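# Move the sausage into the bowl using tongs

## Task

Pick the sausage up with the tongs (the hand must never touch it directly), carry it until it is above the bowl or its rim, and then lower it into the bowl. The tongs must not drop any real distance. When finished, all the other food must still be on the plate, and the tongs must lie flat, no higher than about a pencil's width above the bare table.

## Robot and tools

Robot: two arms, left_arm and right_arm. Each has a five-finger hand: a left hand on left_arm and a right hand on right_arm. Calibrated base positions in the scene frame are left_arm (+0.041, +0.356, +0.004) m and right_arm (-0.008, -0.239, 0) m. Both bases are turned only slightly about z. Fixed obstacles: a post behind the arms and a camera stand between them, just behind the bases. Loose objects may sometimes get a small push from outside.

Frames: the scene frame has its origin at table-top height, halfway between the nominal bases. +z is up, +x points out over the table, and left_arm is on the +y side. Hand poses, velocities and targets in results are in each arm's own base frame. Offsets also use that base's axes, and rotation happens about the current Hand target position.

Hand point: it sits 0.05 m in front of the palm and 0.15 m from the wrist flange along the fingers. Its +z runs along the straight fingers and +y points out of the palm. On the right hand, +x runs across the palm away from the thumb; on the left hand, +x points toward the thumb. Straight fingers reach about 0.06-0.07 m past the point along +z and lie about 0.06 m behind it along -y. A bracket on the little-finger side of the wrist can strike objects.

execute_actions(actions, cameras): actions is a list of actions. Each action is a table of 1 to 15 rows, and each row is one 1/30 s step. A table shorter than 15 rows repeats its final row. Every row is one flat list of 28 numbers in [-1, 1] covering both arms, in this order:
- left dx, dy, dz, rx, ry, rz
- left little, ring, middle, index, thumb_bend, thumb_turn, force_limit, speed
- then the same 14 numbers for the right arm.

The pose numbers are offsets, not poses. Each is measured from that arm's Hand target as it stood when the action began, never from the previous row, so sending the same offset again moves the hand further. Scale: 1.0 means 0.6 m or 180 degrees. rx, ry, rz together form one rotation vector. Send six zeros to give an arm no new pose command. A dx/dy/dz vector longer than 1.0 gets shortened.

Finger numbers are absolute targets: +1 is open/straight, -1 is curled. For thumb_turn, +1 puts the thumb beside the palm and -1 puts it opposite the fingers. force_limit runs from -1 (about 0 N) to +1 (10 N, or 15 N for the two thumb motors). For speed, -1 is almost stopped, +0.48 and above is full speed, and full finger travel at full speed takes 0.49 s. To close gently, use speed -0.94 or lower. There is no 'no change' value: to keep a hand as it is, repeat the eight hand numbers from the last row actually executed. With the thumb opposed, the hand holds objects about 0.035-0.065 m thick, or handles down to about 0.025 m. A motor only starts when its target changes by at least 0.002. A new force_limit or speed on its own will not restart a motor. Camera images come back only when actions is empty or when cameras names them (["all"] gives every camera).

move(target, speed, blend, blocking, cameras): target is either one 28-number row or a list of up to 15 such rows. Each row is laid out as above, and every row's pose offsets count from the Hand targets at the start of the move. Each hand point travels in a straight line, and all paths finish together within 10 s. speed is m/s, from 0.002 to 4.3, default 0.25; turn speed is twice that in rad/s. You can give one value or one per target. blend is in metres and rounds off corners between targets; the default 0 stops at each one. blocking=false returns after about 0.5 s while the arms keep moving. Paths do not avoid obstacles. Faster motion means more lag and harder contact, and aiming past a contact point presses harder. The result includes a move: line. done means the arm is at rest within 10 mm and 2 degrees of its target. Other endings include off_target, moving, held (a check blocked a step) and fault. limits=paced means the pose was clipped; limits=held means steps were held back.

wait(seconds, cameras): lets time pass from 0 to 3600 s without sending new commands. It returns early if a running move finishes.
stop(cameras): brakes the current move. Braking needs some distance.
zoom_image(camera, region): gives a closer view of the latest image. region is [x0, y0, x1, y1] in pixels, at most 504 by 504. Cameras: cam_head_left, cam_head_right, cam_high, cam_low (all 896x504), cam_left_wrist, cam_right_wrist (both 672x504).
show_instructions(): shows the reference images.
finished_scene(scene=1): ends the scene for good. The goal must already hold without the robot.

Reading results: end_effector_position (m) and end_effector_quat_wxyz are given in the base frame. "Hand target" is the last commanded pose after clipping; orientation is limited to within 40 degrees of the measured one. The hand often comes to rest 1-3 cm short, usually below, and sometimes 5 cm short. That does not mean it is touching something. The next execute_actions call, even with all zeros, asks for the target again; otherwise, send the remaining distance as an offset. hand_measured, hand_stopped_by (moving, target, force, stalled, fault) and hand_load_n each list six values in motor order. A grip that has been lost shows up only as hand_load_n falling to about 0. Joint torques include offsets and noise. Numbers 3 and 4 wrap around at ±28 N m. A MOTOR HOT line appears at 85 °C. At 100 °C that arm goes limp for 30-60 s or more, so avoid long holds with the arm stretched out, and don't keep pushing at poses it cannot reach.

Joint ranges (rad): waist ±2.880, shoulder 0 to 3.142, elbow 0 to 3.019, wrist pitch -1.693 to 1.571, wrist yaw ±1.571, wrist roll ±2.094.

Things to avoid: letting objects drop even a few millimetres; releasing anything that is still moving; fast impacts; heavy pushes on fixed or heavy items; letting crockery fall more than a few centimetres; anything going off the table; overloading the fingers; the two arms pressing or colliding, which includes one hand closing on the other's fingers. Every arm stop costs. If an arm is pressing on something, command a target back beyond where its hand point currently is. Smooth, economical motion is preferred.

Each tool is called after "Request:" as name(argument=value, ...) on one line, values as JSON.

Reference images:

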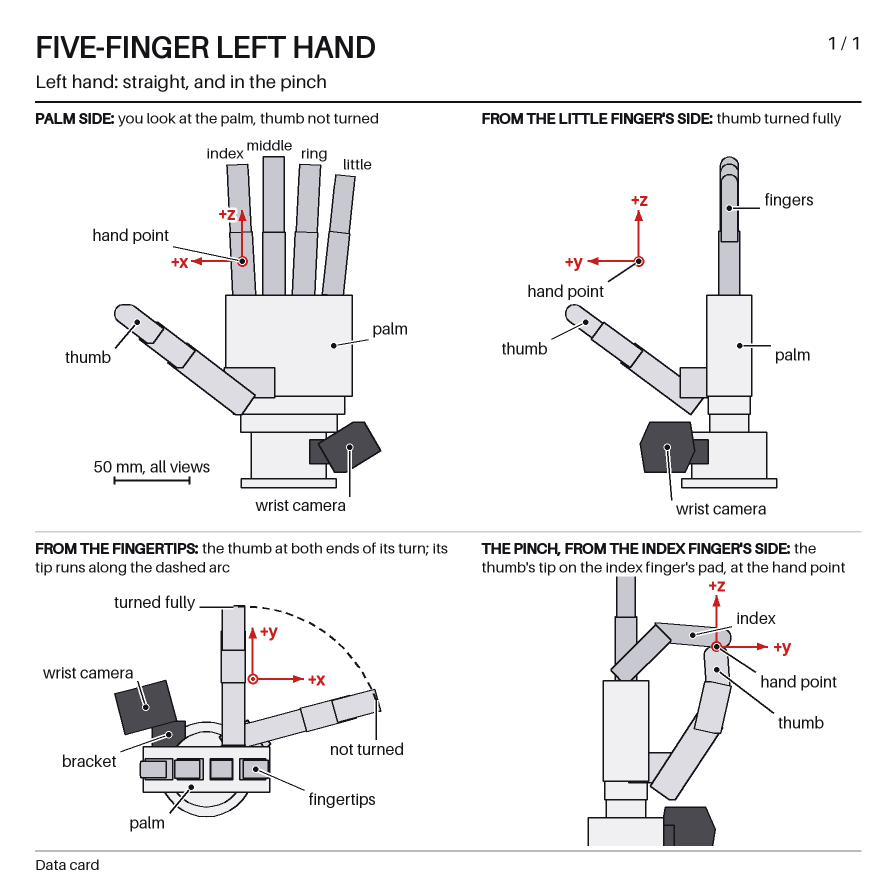

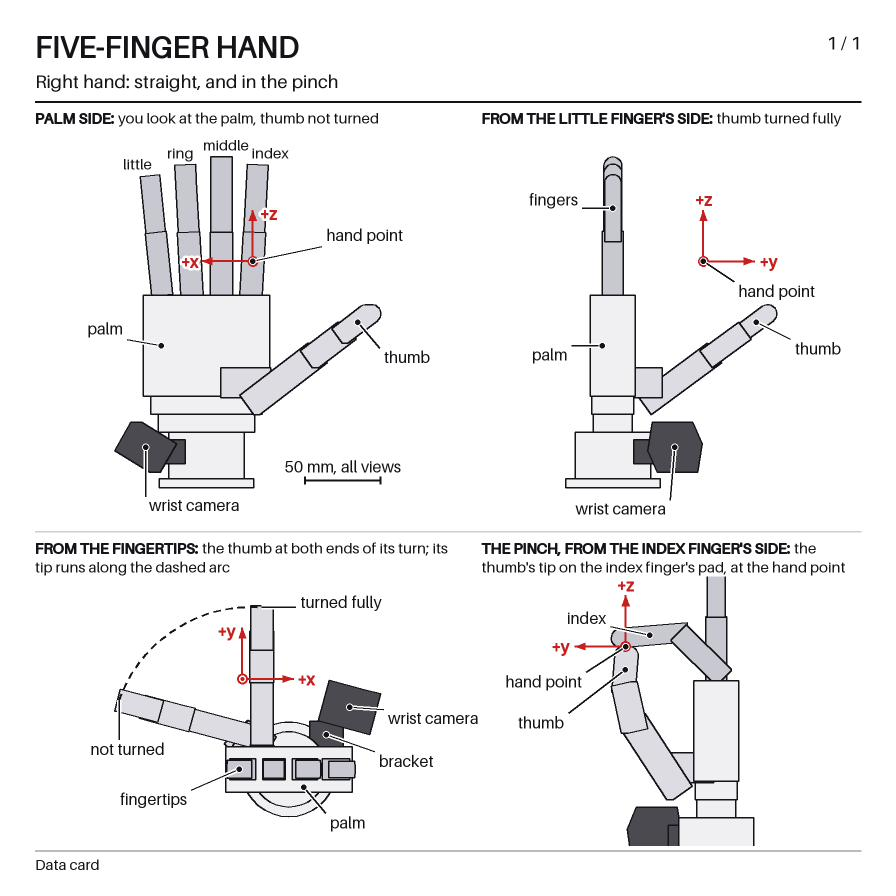

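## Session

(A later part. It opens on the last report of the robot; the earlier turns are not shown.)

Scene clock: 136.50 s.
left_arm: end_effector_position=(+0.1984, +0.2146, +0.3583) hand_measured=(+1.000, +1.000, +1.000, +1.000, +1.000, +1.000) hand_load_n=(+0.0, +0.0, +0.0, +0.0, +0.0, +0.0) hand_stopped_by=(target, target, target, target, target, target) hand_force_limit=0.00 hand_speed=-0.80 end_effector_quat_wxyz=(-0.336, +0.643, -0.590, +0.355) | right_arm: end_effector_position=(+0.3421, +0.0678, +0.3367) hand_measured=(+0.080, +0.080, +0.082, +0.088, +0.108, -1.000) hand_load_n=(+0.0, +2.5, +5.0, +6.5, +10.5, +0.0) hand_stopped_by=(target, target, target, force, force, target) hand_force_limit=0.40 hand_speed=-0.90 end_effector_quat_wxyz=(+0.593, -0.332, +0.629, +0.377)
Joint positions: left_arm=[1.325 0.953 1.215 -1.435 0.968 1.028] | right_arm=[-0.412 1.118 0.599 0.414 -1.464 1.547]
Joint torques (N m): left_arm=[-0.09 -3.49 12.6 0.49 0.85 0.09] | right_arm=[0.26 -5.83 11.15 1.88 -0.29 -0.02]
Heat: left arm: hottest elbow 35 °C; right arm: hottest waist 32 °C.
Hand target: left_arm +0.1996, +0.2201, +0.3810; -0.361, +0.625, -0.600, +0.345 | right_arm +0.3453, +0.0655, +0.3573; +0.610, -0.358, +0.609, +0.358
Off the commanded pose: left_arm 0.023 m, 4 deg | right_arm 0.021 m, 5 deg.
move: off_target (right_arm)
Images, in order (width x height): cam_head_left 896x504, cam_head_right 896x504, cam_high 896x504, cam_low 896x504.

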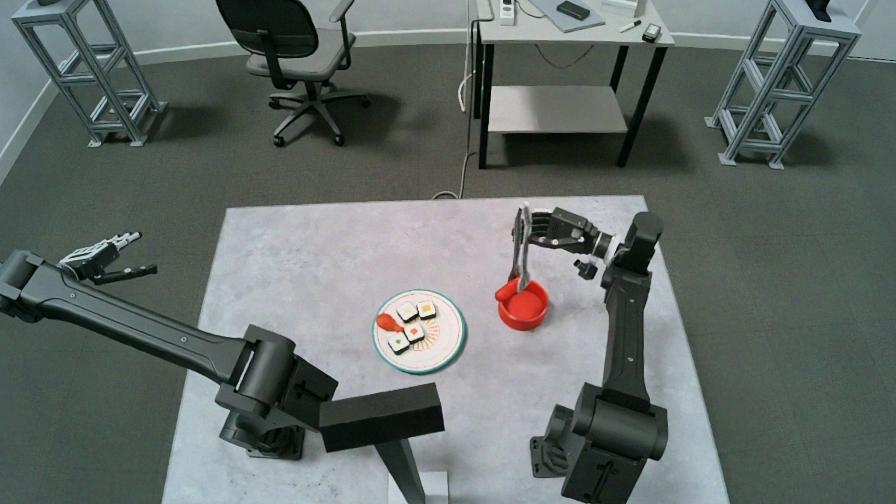

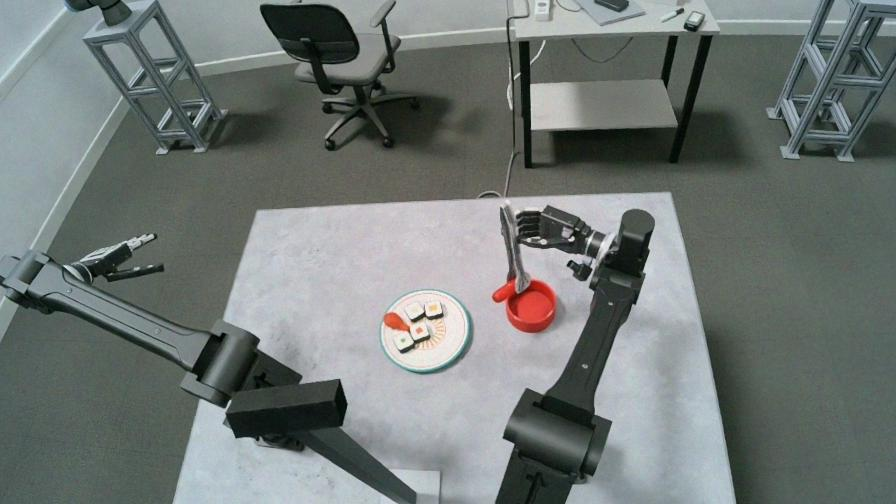

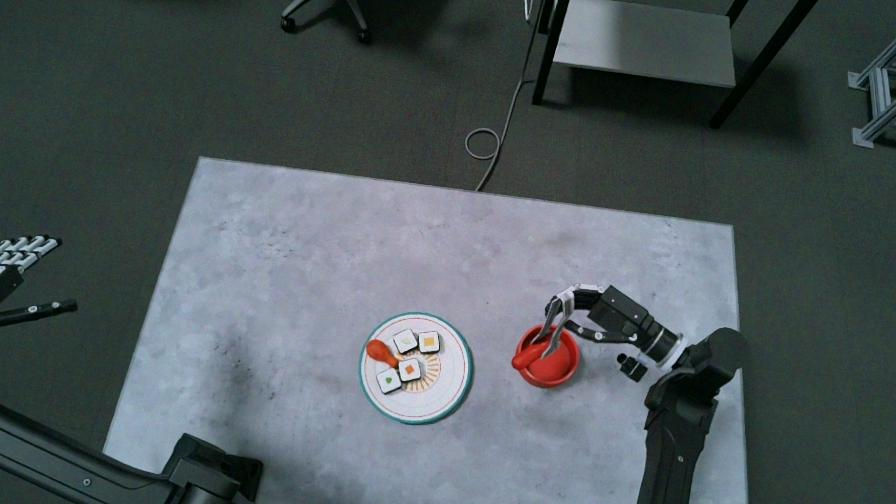

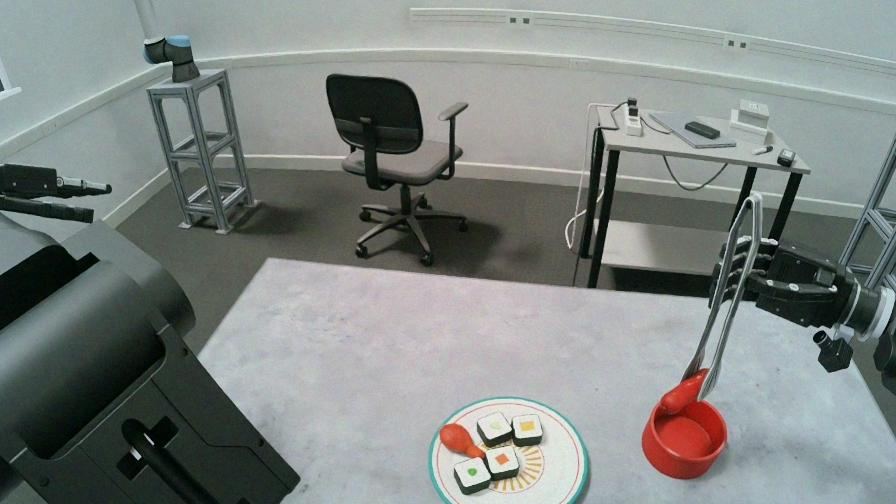

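Request:
move(target=[0,0,0,0,0,0,1,1,1,1,1,1,0,-0.8,0.037,-0.055,-0.08,0,0,0,0.08,0.08,0.08,0.08,0.1,-1,0.4,-0.9], speed=0.07, cameras=["cam_high","cam_low","cam_head_left","cam_head_right"])

Request:
zoom_image(camera="cam_low", region=[580, 300, 800, 504])

Request:
zoom_image(camera="cam_high", region=[480, 280, 620, 400])

Request:
zoom_image(camera="cam_head_left", region=[470, 220, 610, 350])

Scene clock: 139.00 s.
left_arm: end_effector_position=(+0.1984, +0.2146, +0.3583) hand_measured=(+1.000, +1.000, +1.000, +1.000, +1.000, +1.000) hand_load_n=(+0.0, +0.0, +0.0, +0.0, +0.0, -0.5) hand_stopped_by=(target, target, target, target, target, target) hand_force_limit=0.00 hand_speed=-0.80 end_effector_quat_wxyz=(-0.336, +0.643, -0.590, +0.355) | right_arm: end_effector_position=(+0.3616, +0.0414, +0.2909) hand_measured=(+0.080, +0.080, +0.082, +0.088, +0.108, -1.000) hand_load_n=(+0.0, +2.0, +5.0, +6.5, +10.5, +0.0) hand_stopped_by=(target, target, target, force, force, target) hand_force_limit=0.40 hand_speed=-0.90 end_effector_quat_wxyz=(+0.590, -0.334, +0.627, +0.383)
Joint positions: left_arm=[1.325 0.953 1.215 -1.435 0.968 1.028] | right_arm=[-0.457 1.299 0.613 0.49 -1.52 1.461]
Joint torques (N m): left_arm=[-0.03 -3.43 12.57 0.49 0.84 0.1] | right_arm=[-0.15 -8.23 10.39 1.94 -0.44 -0.06]
Heat: left arm: hottest elbow 35 °C; right arm: hottest waist 31 °C.
Hand target: left_arm +0.1996, +0.2201, +0.3810; -0.361, +0.625, -0.600, +0.345 | right_arm +0.3675, +0.0325, +0.3093; +0.610, -0.358, +0.609, +0.358
Off the commanded pose: left_arm 0.023 m, 4 deg | right_arm 0.021 m, 5 deg.
move: off_target (right_arm)
Images, in order (width x height): cam_head_left 896x504, cam_head_right 896x504, cam_high 896x504, cam_low 896x504.

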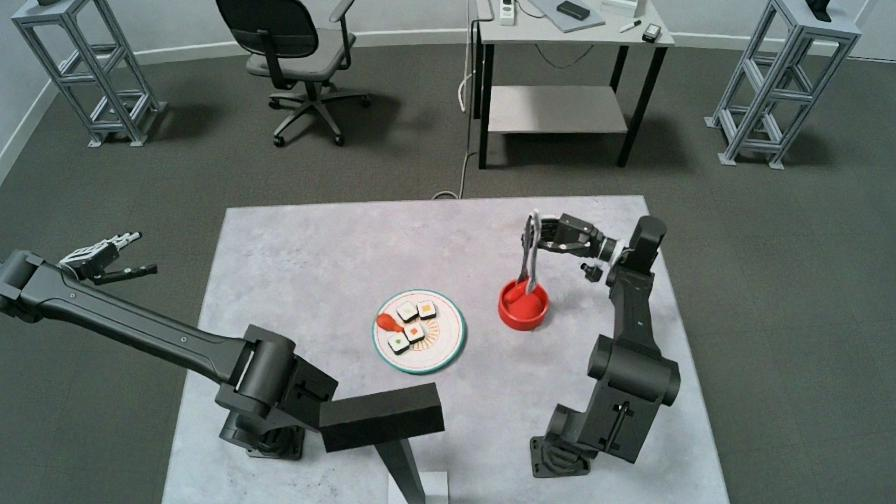

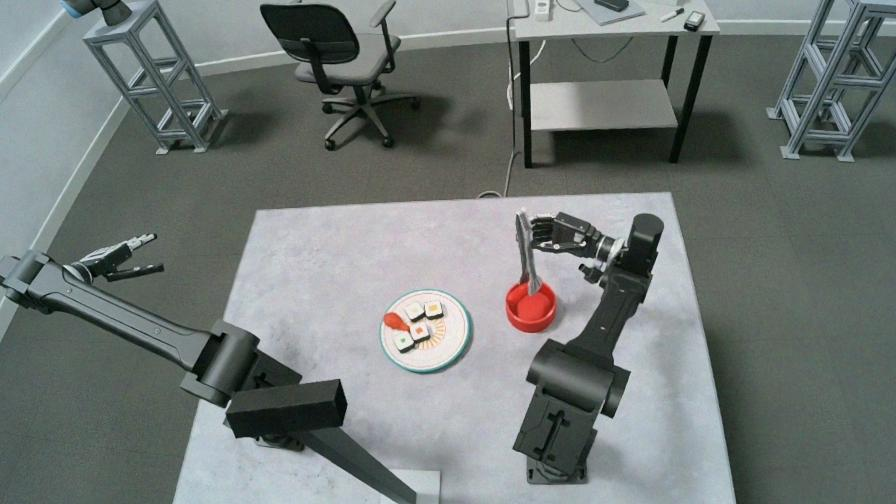

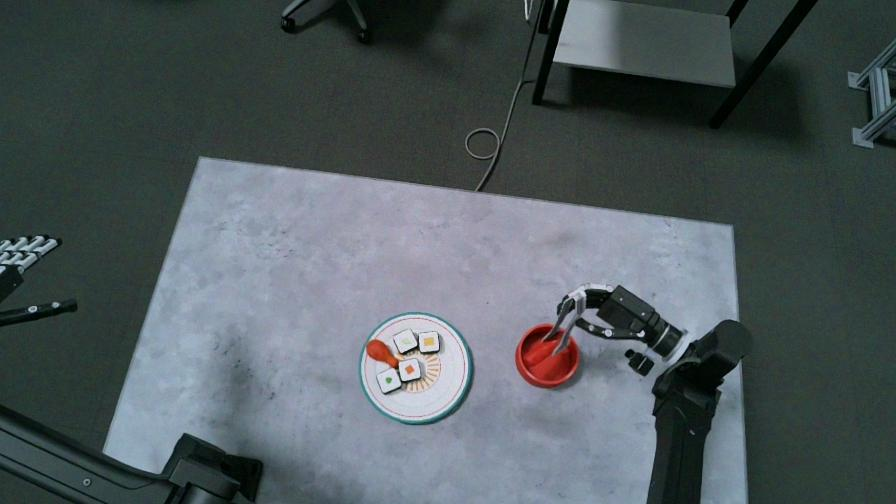

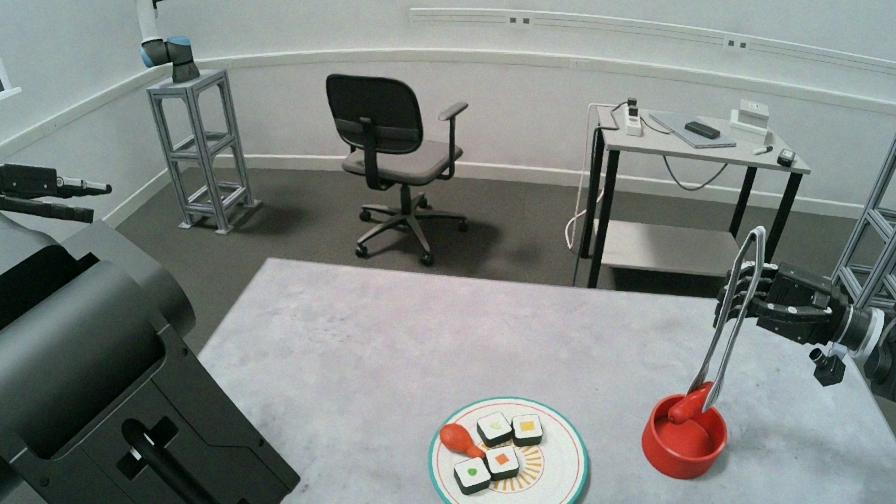

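Scaled by 2.291 from the camera's image (finer frame: 1280x720).

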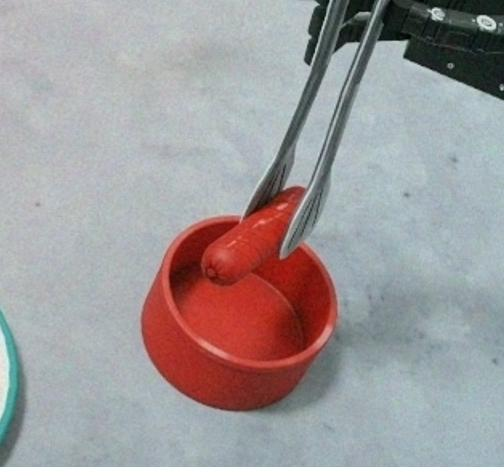

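Scaled by 3.600 from the camera's image (finer frame: 1280x720).

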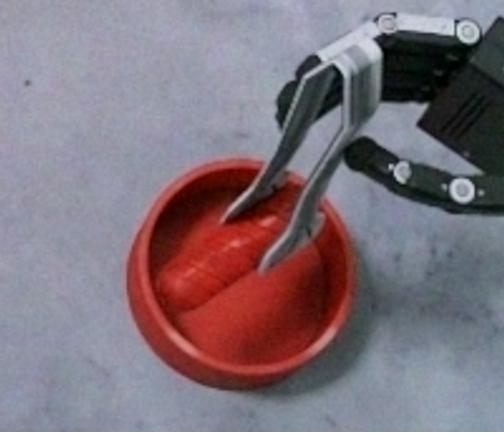

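Scaled by 3.600 from the camera's image (finer frame: 1280x720).

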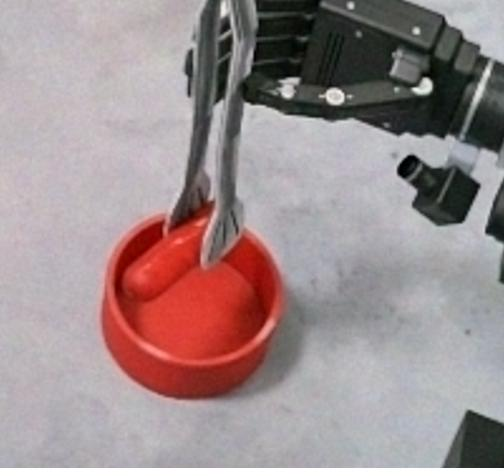

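Request:
move(target=[0,0,0,0,0,0,1,1,1,1,1,1,0,-0.8,0.013,-0.028,-0.06,0,0,0,0.08,0.08,0.08,0.08,0.1,-1,0.4,-0.9], speed=0.06, cameras=["cam_high","cam_low","cam_head_left"])

Request:
zoom_image(camera="cam_low", region=[580, 300, 800, 504])

Request:
zoom_image(camera="cam_high", region=[480, 280, 620, 400])

Request:
zoom_image(camera="cam_head_left", region=[470, 220, 610, 350])

Scene clock: 141.47 s.
left_arm: end_effector_position=(+0.1984, +0.2146, +0.3583) hand_measured=(+1.000, +1.000, +1.000, +1.000, +1.000, +1.000) hand_load_n=(+0.0, -0.5, +0.0, +0.0, +0.0, +0.0) hand_stopped_by=(target, target, target, target, target, target) hand_force_limit=0.00 hand_speed=-0.80 end_effector_quat_wxyz=(-0.336, +0.643, -0.590, +0.355) | right_arm: end_effector_position=(+0.3690, +0.0263, +0.2583) hand_measured=(+0.080, +0.080, +0.082, +0.088, +0.108, -1.000) hand_load_n=(+0.0, +2.0, +5.5, +6.5, +10.5, -0.5) hand_stopped_by=(target, target, target, force, force, target) hand_force_limit=0.40 hand_speed=-0.90 end_effector_quat_wxyz=(+0.594, -0.338, +0.623, +0.380)
Joint positions: left_arm=[1.325 0.953 1.215 -1.435 0.968 1.028] | right_arm=[-0.484 1.408 0.619 0.521 -1.55 1.375]
Joint torques (N m): left_arm=[-0.03 -3.49 12.6 0.5 0.84 0.09] | right_arm=[-0.5 -9.35 9.51 1.5 -0.53 -0.06]
Heat: left arm: hottest elbow 35 °C; right arm: hottest waist 31 °C.
Hand target: left_arm +0.1996, +0.2201, +0.3810; -0.361, +0.625, -0.600, +0.345 | right_arm +0.3753, +0.0157, +0.2733; +0.610, -0.358, +0.609, +0.358
Off the commanded pose: left_arm 0.023 m, 4 deg | right_arm 0.019 m, 4 deg.
move: off_target (right_arm)
Images, in order (width x height): cam_head_left 896x504, cam_high 896x504, cam_low 896x504.

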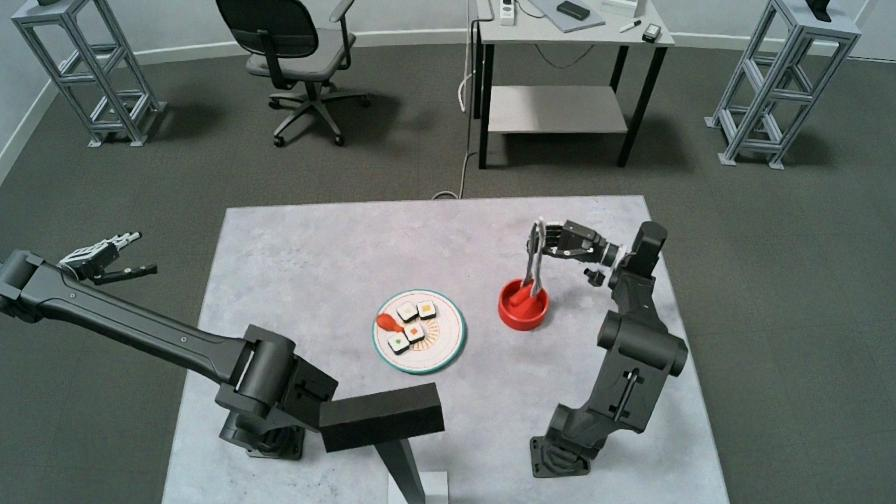

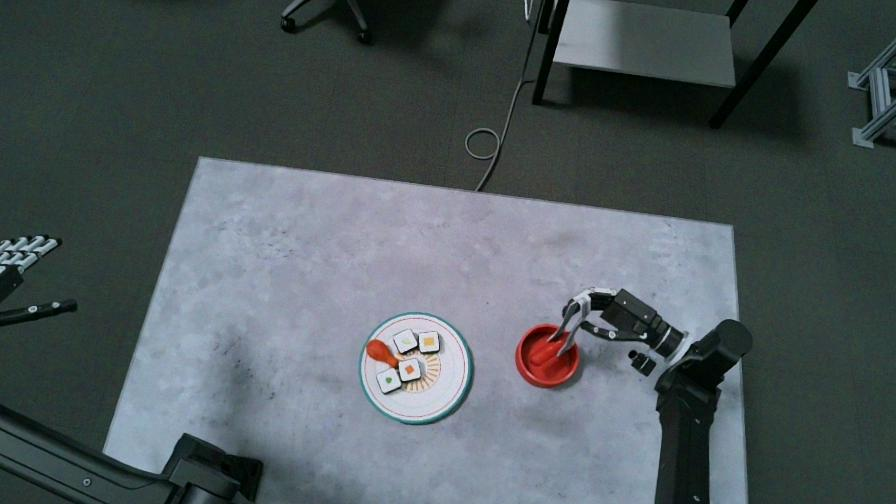

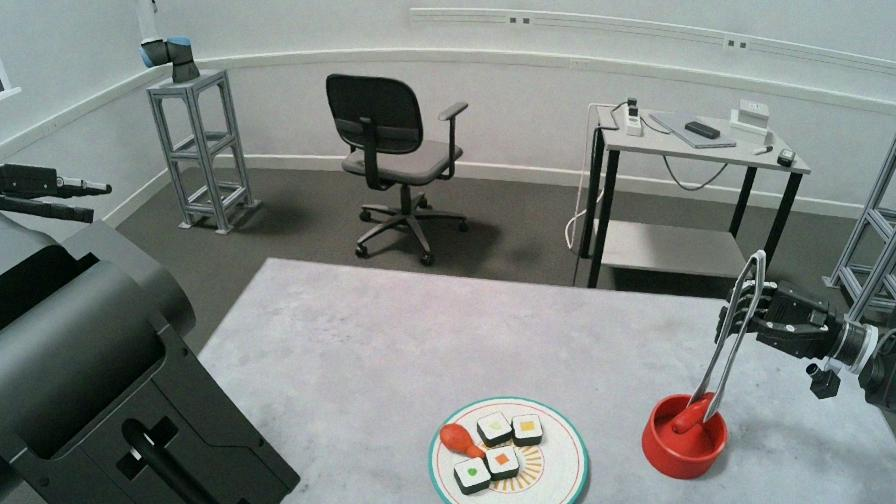

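Scaled by 2.291 from the camera's image (finer frame: 1280x720).

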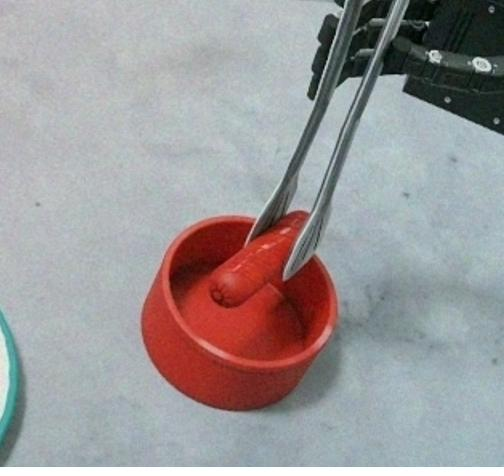

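Scaled by 3.600 from the camera's image (finer frame: 1280x720).

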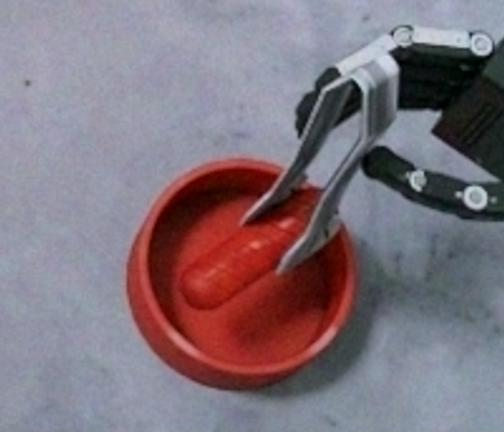

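Scaled by 3.600 from the camera's image (finer frame: 1280x720).

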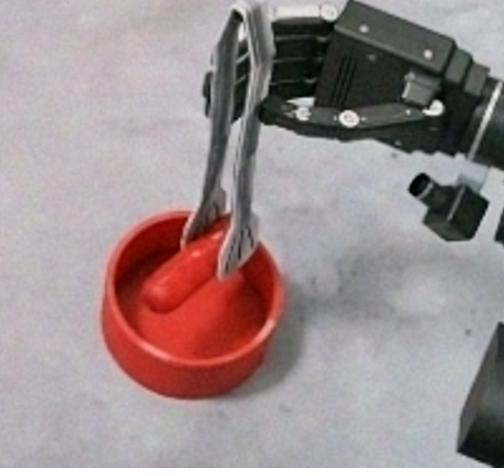

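Request:
move(target=[0,0,0,0,0,0,1,1,1,1,1,1,0,-0.8,-0.012,0.0,-0.05,0,0,0,0.08,0.08,0.08,0.08,0.1,-1,0.4,-0.9], speed=0.05, cameras=["cam_high","cam_low","cam_head_left"])

Request:
zoom_image(camera="cam_low", region=[580, 300, 800, 504])

Request:
zoom_image(camera="cam_high", region=[480, 280, 620, 400])

Request:
zoom_image(camera="cam_head_left", region=[470, 220, 610, 350])

Scene clock: 143.87 s.
left_arm: end_effector_position=(+0.1984, +0.2146, +0.3583) hand_measured=(+1.000, +1.000, +1.000, +1.000, +1.000, +1.000) hand_load_n=(+0.0, +0.0, +0.0, +0.0, +0.0, +0.0) hand_stopped_by=(target, target, target, target, target, target) hand_force_limit=0.00 hand_speed=-0.80 end_effector_quat_wxyz=(-0.336, +0.643, -0.590, +0.355) | right_arm: end_effector_position=(+0.3684, +0.0236, +0.2407) hand_measured=(+0.080, +0.080, +0.082, +0.088, +0.108, -1.000) hand_load_n=(+0.0, +2.5, +5.0, +7.0, +10.5, +0.0) hand_stopped_by=(target, target, target, force, force, target) hand_force_limit=0.40 hand_speed=-0.90 end_effector_quat_wxyz=(+0.599, -0.348, +0.617, +0.374)
Joint positions: left_arm=[1.325 0.953 1.215 -1.435 0.968 1.028] | right_arm=[-0.491 1.453 0.616 0.521 -1.562 1.298]
Joint torques (N m): left_arm=[0.03 -3.6 12.56 0.49 0.84 0.09] | right_arm=[-0.09 -9.11 6.23 1.72 -0.49 -0.14]
Heat: left arm: hottest elbow 35 °C; right arm: hottest waist 31 °C.
Hand target: left_arm +0.1996, +0.2201, +0.3810; -0.361, +0.625, -0.600, +0.345 | right_arm +0.3681, +0.0157, +0.2433; +0.610, -0.358, +0.609, +0.358
Off the commanded pose: left_arm 0.023 m, 4 deg | right_arm 0.008 m, 3 deg.
move: off_target (right_arm)
Images, in order (width x height): cam_head_left 896x504, cam_high 896x504, cam_low 896x504.

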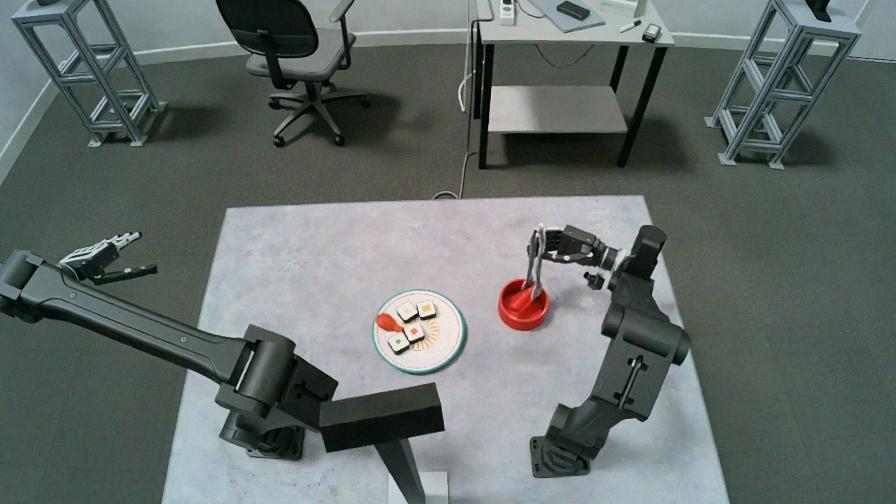

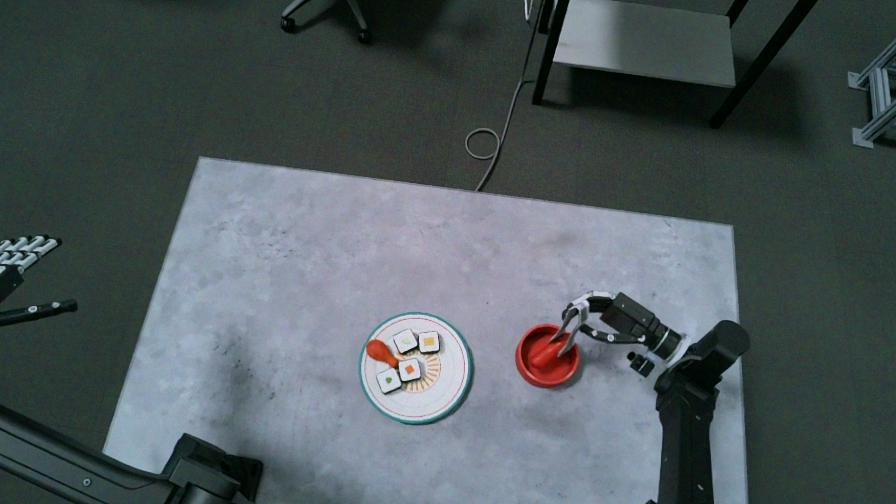

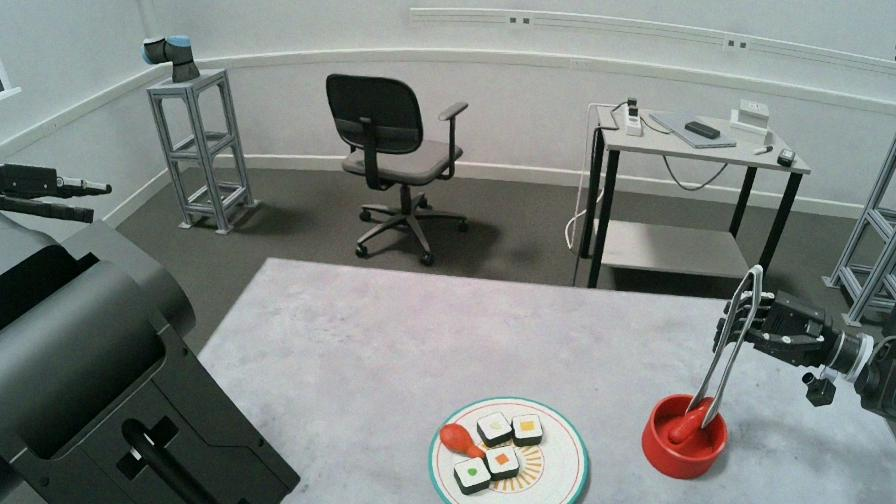

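Scaled by 2.291 from the camera's image (finer frame: 1280x720).

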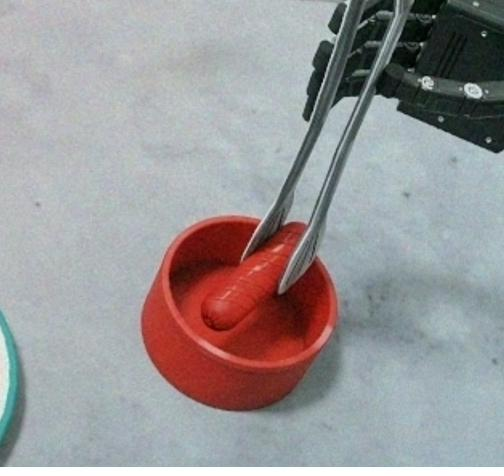

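Scaled by 3.600 from the camera's image (finer frame: 1280x720).

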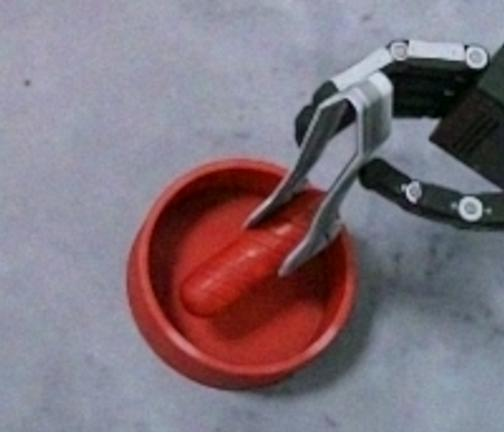

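Scaled by 3.600 from the camera's image (finer frame: 1280x720).

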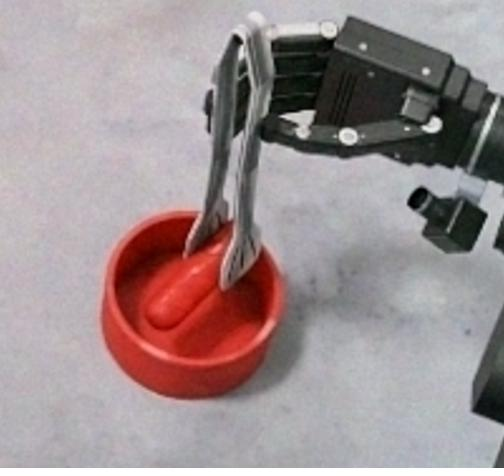

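Request:
move(target=[0,0,0,0,0,0,1,1,1,1,1,1,0,-0.8,-0.022,0.003,-0.035,0,0,0,0.08,0.08,0.08,0.08,0.1,-1,0.4,-0.9], speed=0.05, cameras=["cam_high","cam_low","cam_head_left"])

Request:
zoom_image(camera="cam_low", region=[620, 360, 760, 500])

Request:
zoom_image(camera="cam_high", region=[500, 300, 600, 400])

Request:
zoom_image(camera="cam_head_left", region=[480, 260, 570, 350])

Scene clock: 145.80 s.
left_arm: end_effector_position=(+0.1984, +0.2146, +0.3583) hand_measured=(+1.000, +1.000, +1.000, +1.000, +1.000, +1.000) hand_load_n=(+0.0, +0.0, +0.0, +0.0, +0.0, +0.0) hand_stopped_by=(target, target, target, target, target, target) hand_force_limit=0.00 hand_speed=-0.80 end_effector_quat_wxyz=(-0.336, +0.643, -0.590, +0.355) | right_arm: end_effector_position=(+0.3555, +0.0249, +0.2192) hand_measured=(+0.080, +0.080, +0.082, +0.088, +0.108, -1.000) hand_load_n=(+0.0, +2.0, +5.0, +6.5, +10.5, -0.5) hand_stopped_by=(target, target, target, force, force, target) hand_force_limit=0.40 hand_speed=-0.90 end_effector_quat_wxyz=(+0.603, -0.347, +0.617, +0.368)
Joint positions: left_arm=[1.325 0.953 1.215 -1.435 0.968 1.028] | right_arm=[-0.506 1.471 0.568 0.521 -1.566 1.225]
Joint torques (N m): left_arm=[-0.15 -3.49 12.56 0.5 0.85 0.09] | right_arm=[-0.21 -8.59 5.76 1.57 -0.65 -0.13]
Heat: left arm: hottest elbow 35 °C; right arm: hottest waist 31 °C.
Hand target: left_arm +0.1996, +0.2201, +0.3810; -0.361, +0.625, -0.600, +0.345 | right_arm +0.3549, +0.0175, +0.2223; +0.610, -0.358, +0.609, +0.358
Off the commanded pose: left_arm 0.023 m, 4 deg | right_arm 0.008 m, 2 deg.
joint sent to its limit (right arm) — joint 5 (wrist yaw), lower limit. The joint targets are off in position, not in orientation.
move: done
Images, in order (width x height): cam_head_left 896x504, cam_high 896x504, cam_low 896x504.

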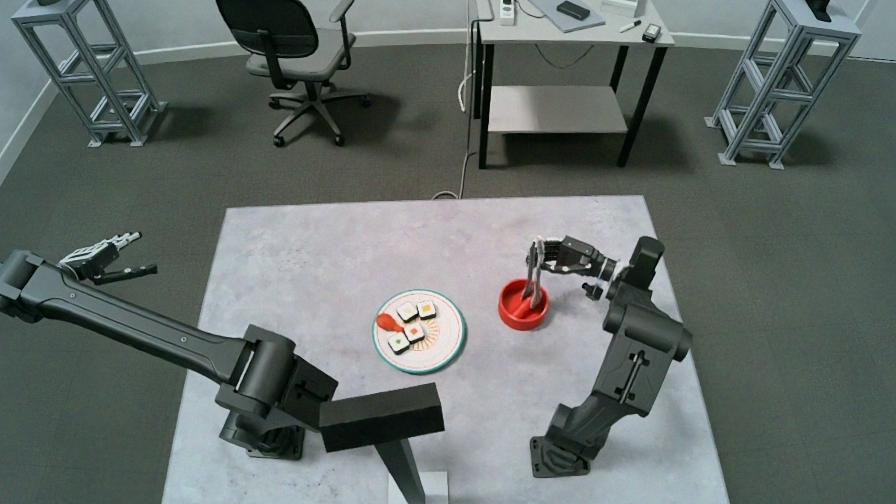

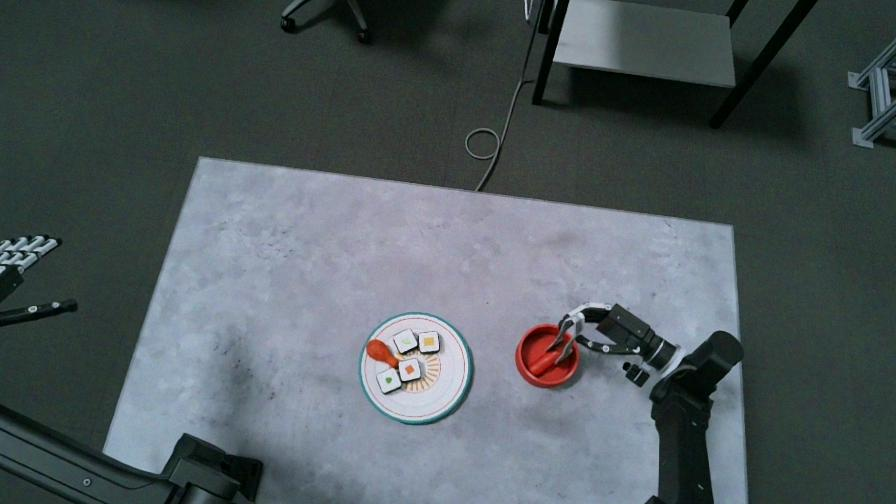

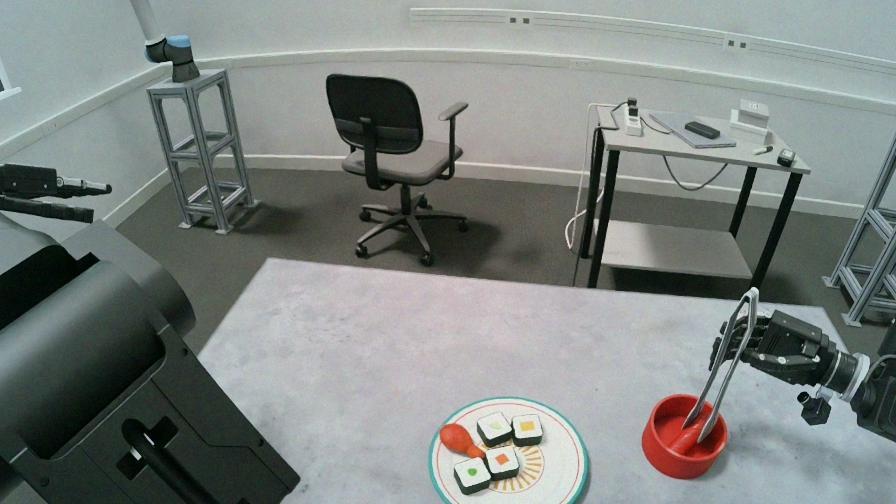

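Scaled by 3.600 from the camera's image (finer frame: 1280x720).

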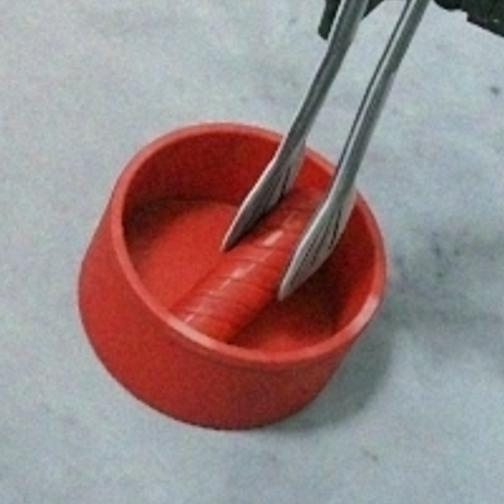

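Scaled by 5.040 from the camera's image (finer frame: 1280x720).

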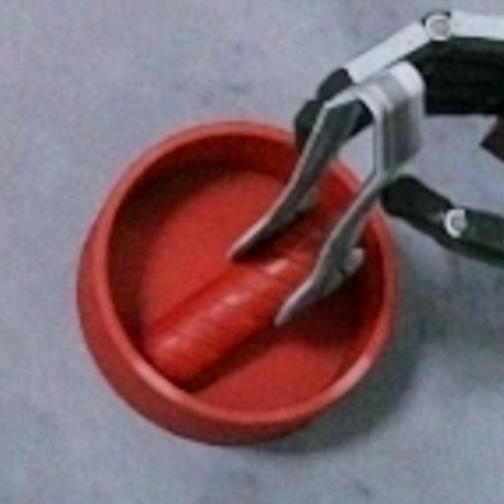

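Scaled by 5.600 from the camera's image (finer frame: 1280x720).

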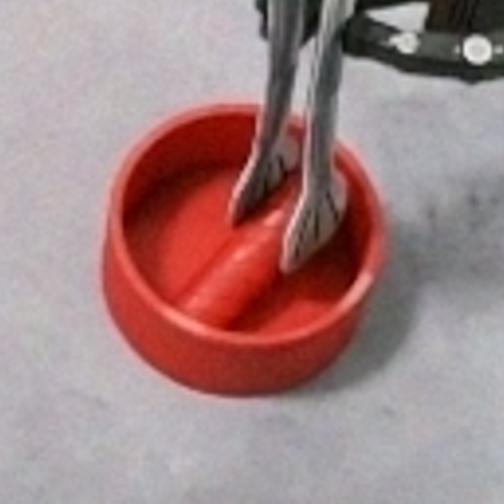

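Request:
move(target=[0,0,0,0,0,0,1,1,1,1,1,1,0,-0.8,0.012,-0.005,-0.022,0,0,-0.03,0.08,0.08,0.08,0.08,0.1,-1,0.4,-0.9], speed=0.04, cameras=["cam_high","cam_low","cam_head_left"])

Request:
zoom_image(camera="cam_low", region=[620, 360, 760, 500])

Request:
zoom_image(camera="cam_high", region=[500, 300, 600, 400])

Request:
zoom_image(camera="cam_head_left", region=[480, 260, 570, 350])

Scene clock: 148.67 s.
left_arm: end_effector_position=(+0.1984, +0.2146, +0.3583) hand_measured=(+1.000, +1.000, +1.000, +1.000, +1.000, +1.000) hand_load_n=(+0.0, +0.0, +0.0, +0.0, +0.0, +0.0) hand_stopped_by=(target, target, target, target, target, target) hand_force_limit=0.00 hand_speed=-0.80 end_effector_quat_wxyz=(-0.336, +0.643, -0.590, +0.355) | right_arm: end_effector_position=(+0.3592, +0.0231, +0.2070) hand_measured=(+0.080, +0.080, +0.082, +0.088, +0.108, -1.000) hand_load_n=(+0.0, +2.0, +5.0, +6.5, +10.5, +0.0) hand_stopped_by=(target, target, target, force, force, target) hand_force_limit=0.40 hand_speed=-0.90 end_effector_quat_wxyz=(+0.611, -0.333, +0.631, +0.342)
Joint positions: left_arm=[1.325 0.953 1.215 -1.435 0.968 1.028] | right_arm=[-0.517 1.488 0.532 0.642 -1.51 1.282]
Joint torques (N m): left_arm=[-0.09 -3.55 12.55 0.51 0.84 0.09] | right_arm=[-0.62 -8.41 5.38 2.03 0.01 0.12]
Heat: left arm: hottest elbow 35 °C; right arm: hottest waist 31 °C.
Hand target: left_arm +0.1996, +0.2201, +0.3810; -0.361, +0.625, -0.600, +0.345 | right_arm +0.3621, +0.0145, +0.2091; +0.626, -0.329, +0.625, +0.329
Off the commanded pose: left_arm 0.023 m, 4 deg | right_arm 0.009 m, 2 deg.
move: done
Images, in order (width x height): cam_head_left 896x504, cam_high 896x504, cam_low 896x504.

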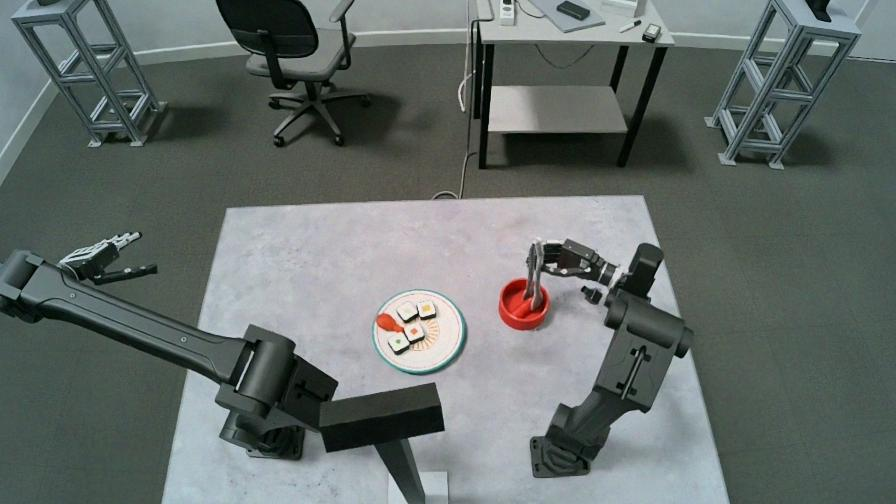

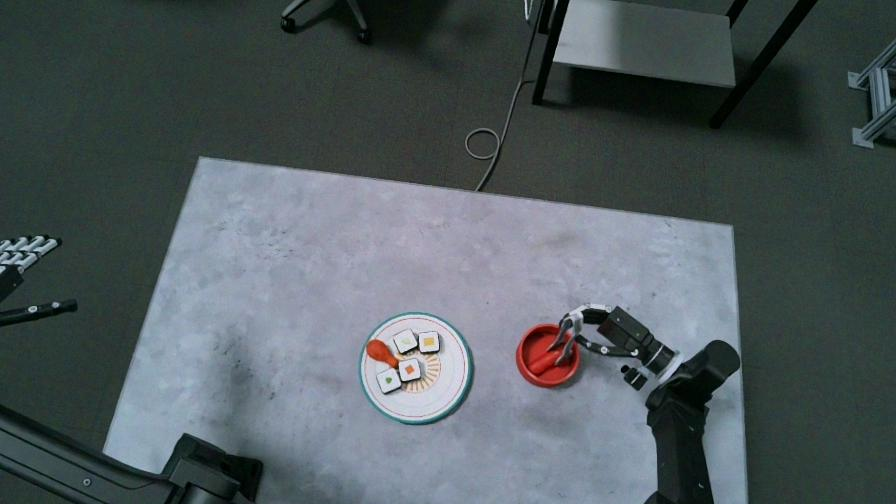

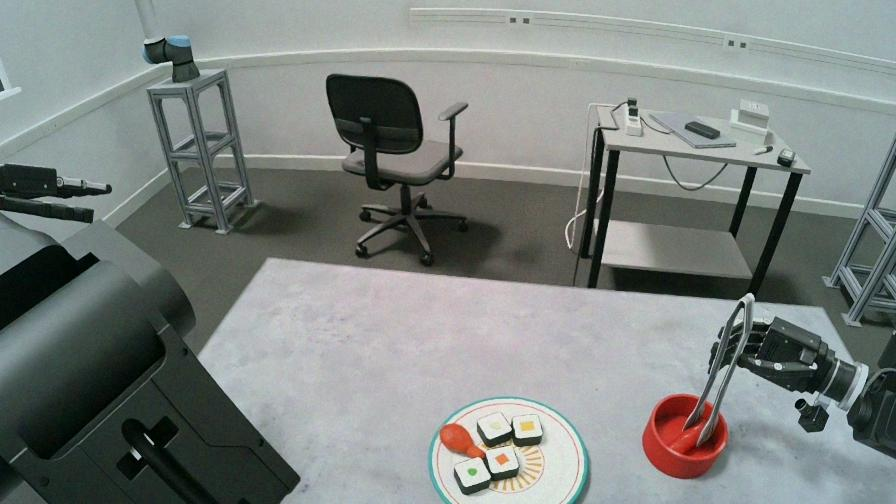

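Scaled by 3.600 from the camera's image (finer frame: 1280x720).

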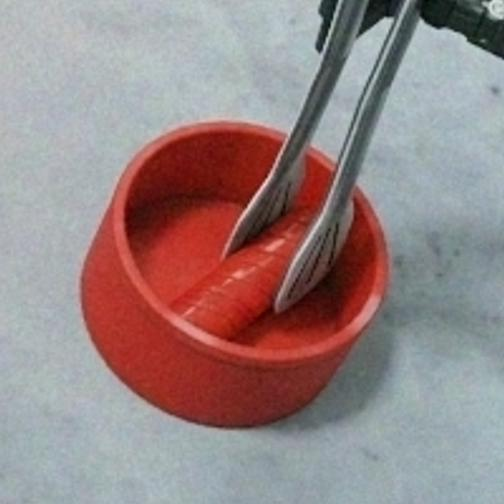

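Scaled by 5.040 from the camera's image (finer frame: 1280x720).

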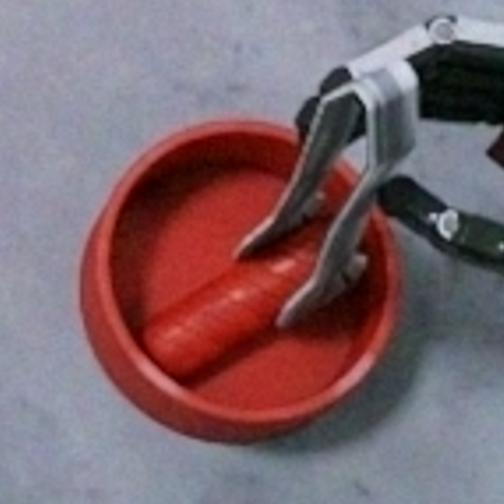

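Scaled by 5.600 from the camera's image (finer frame: 1280x720).

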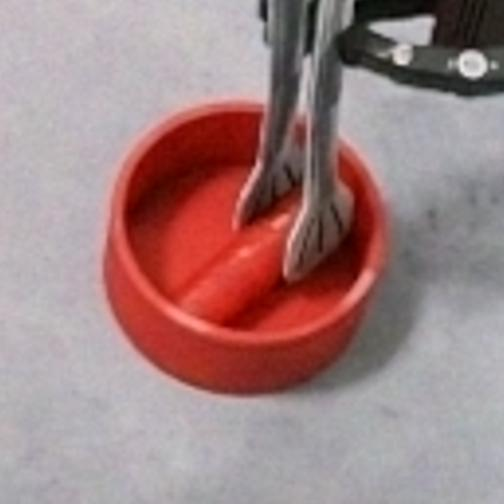

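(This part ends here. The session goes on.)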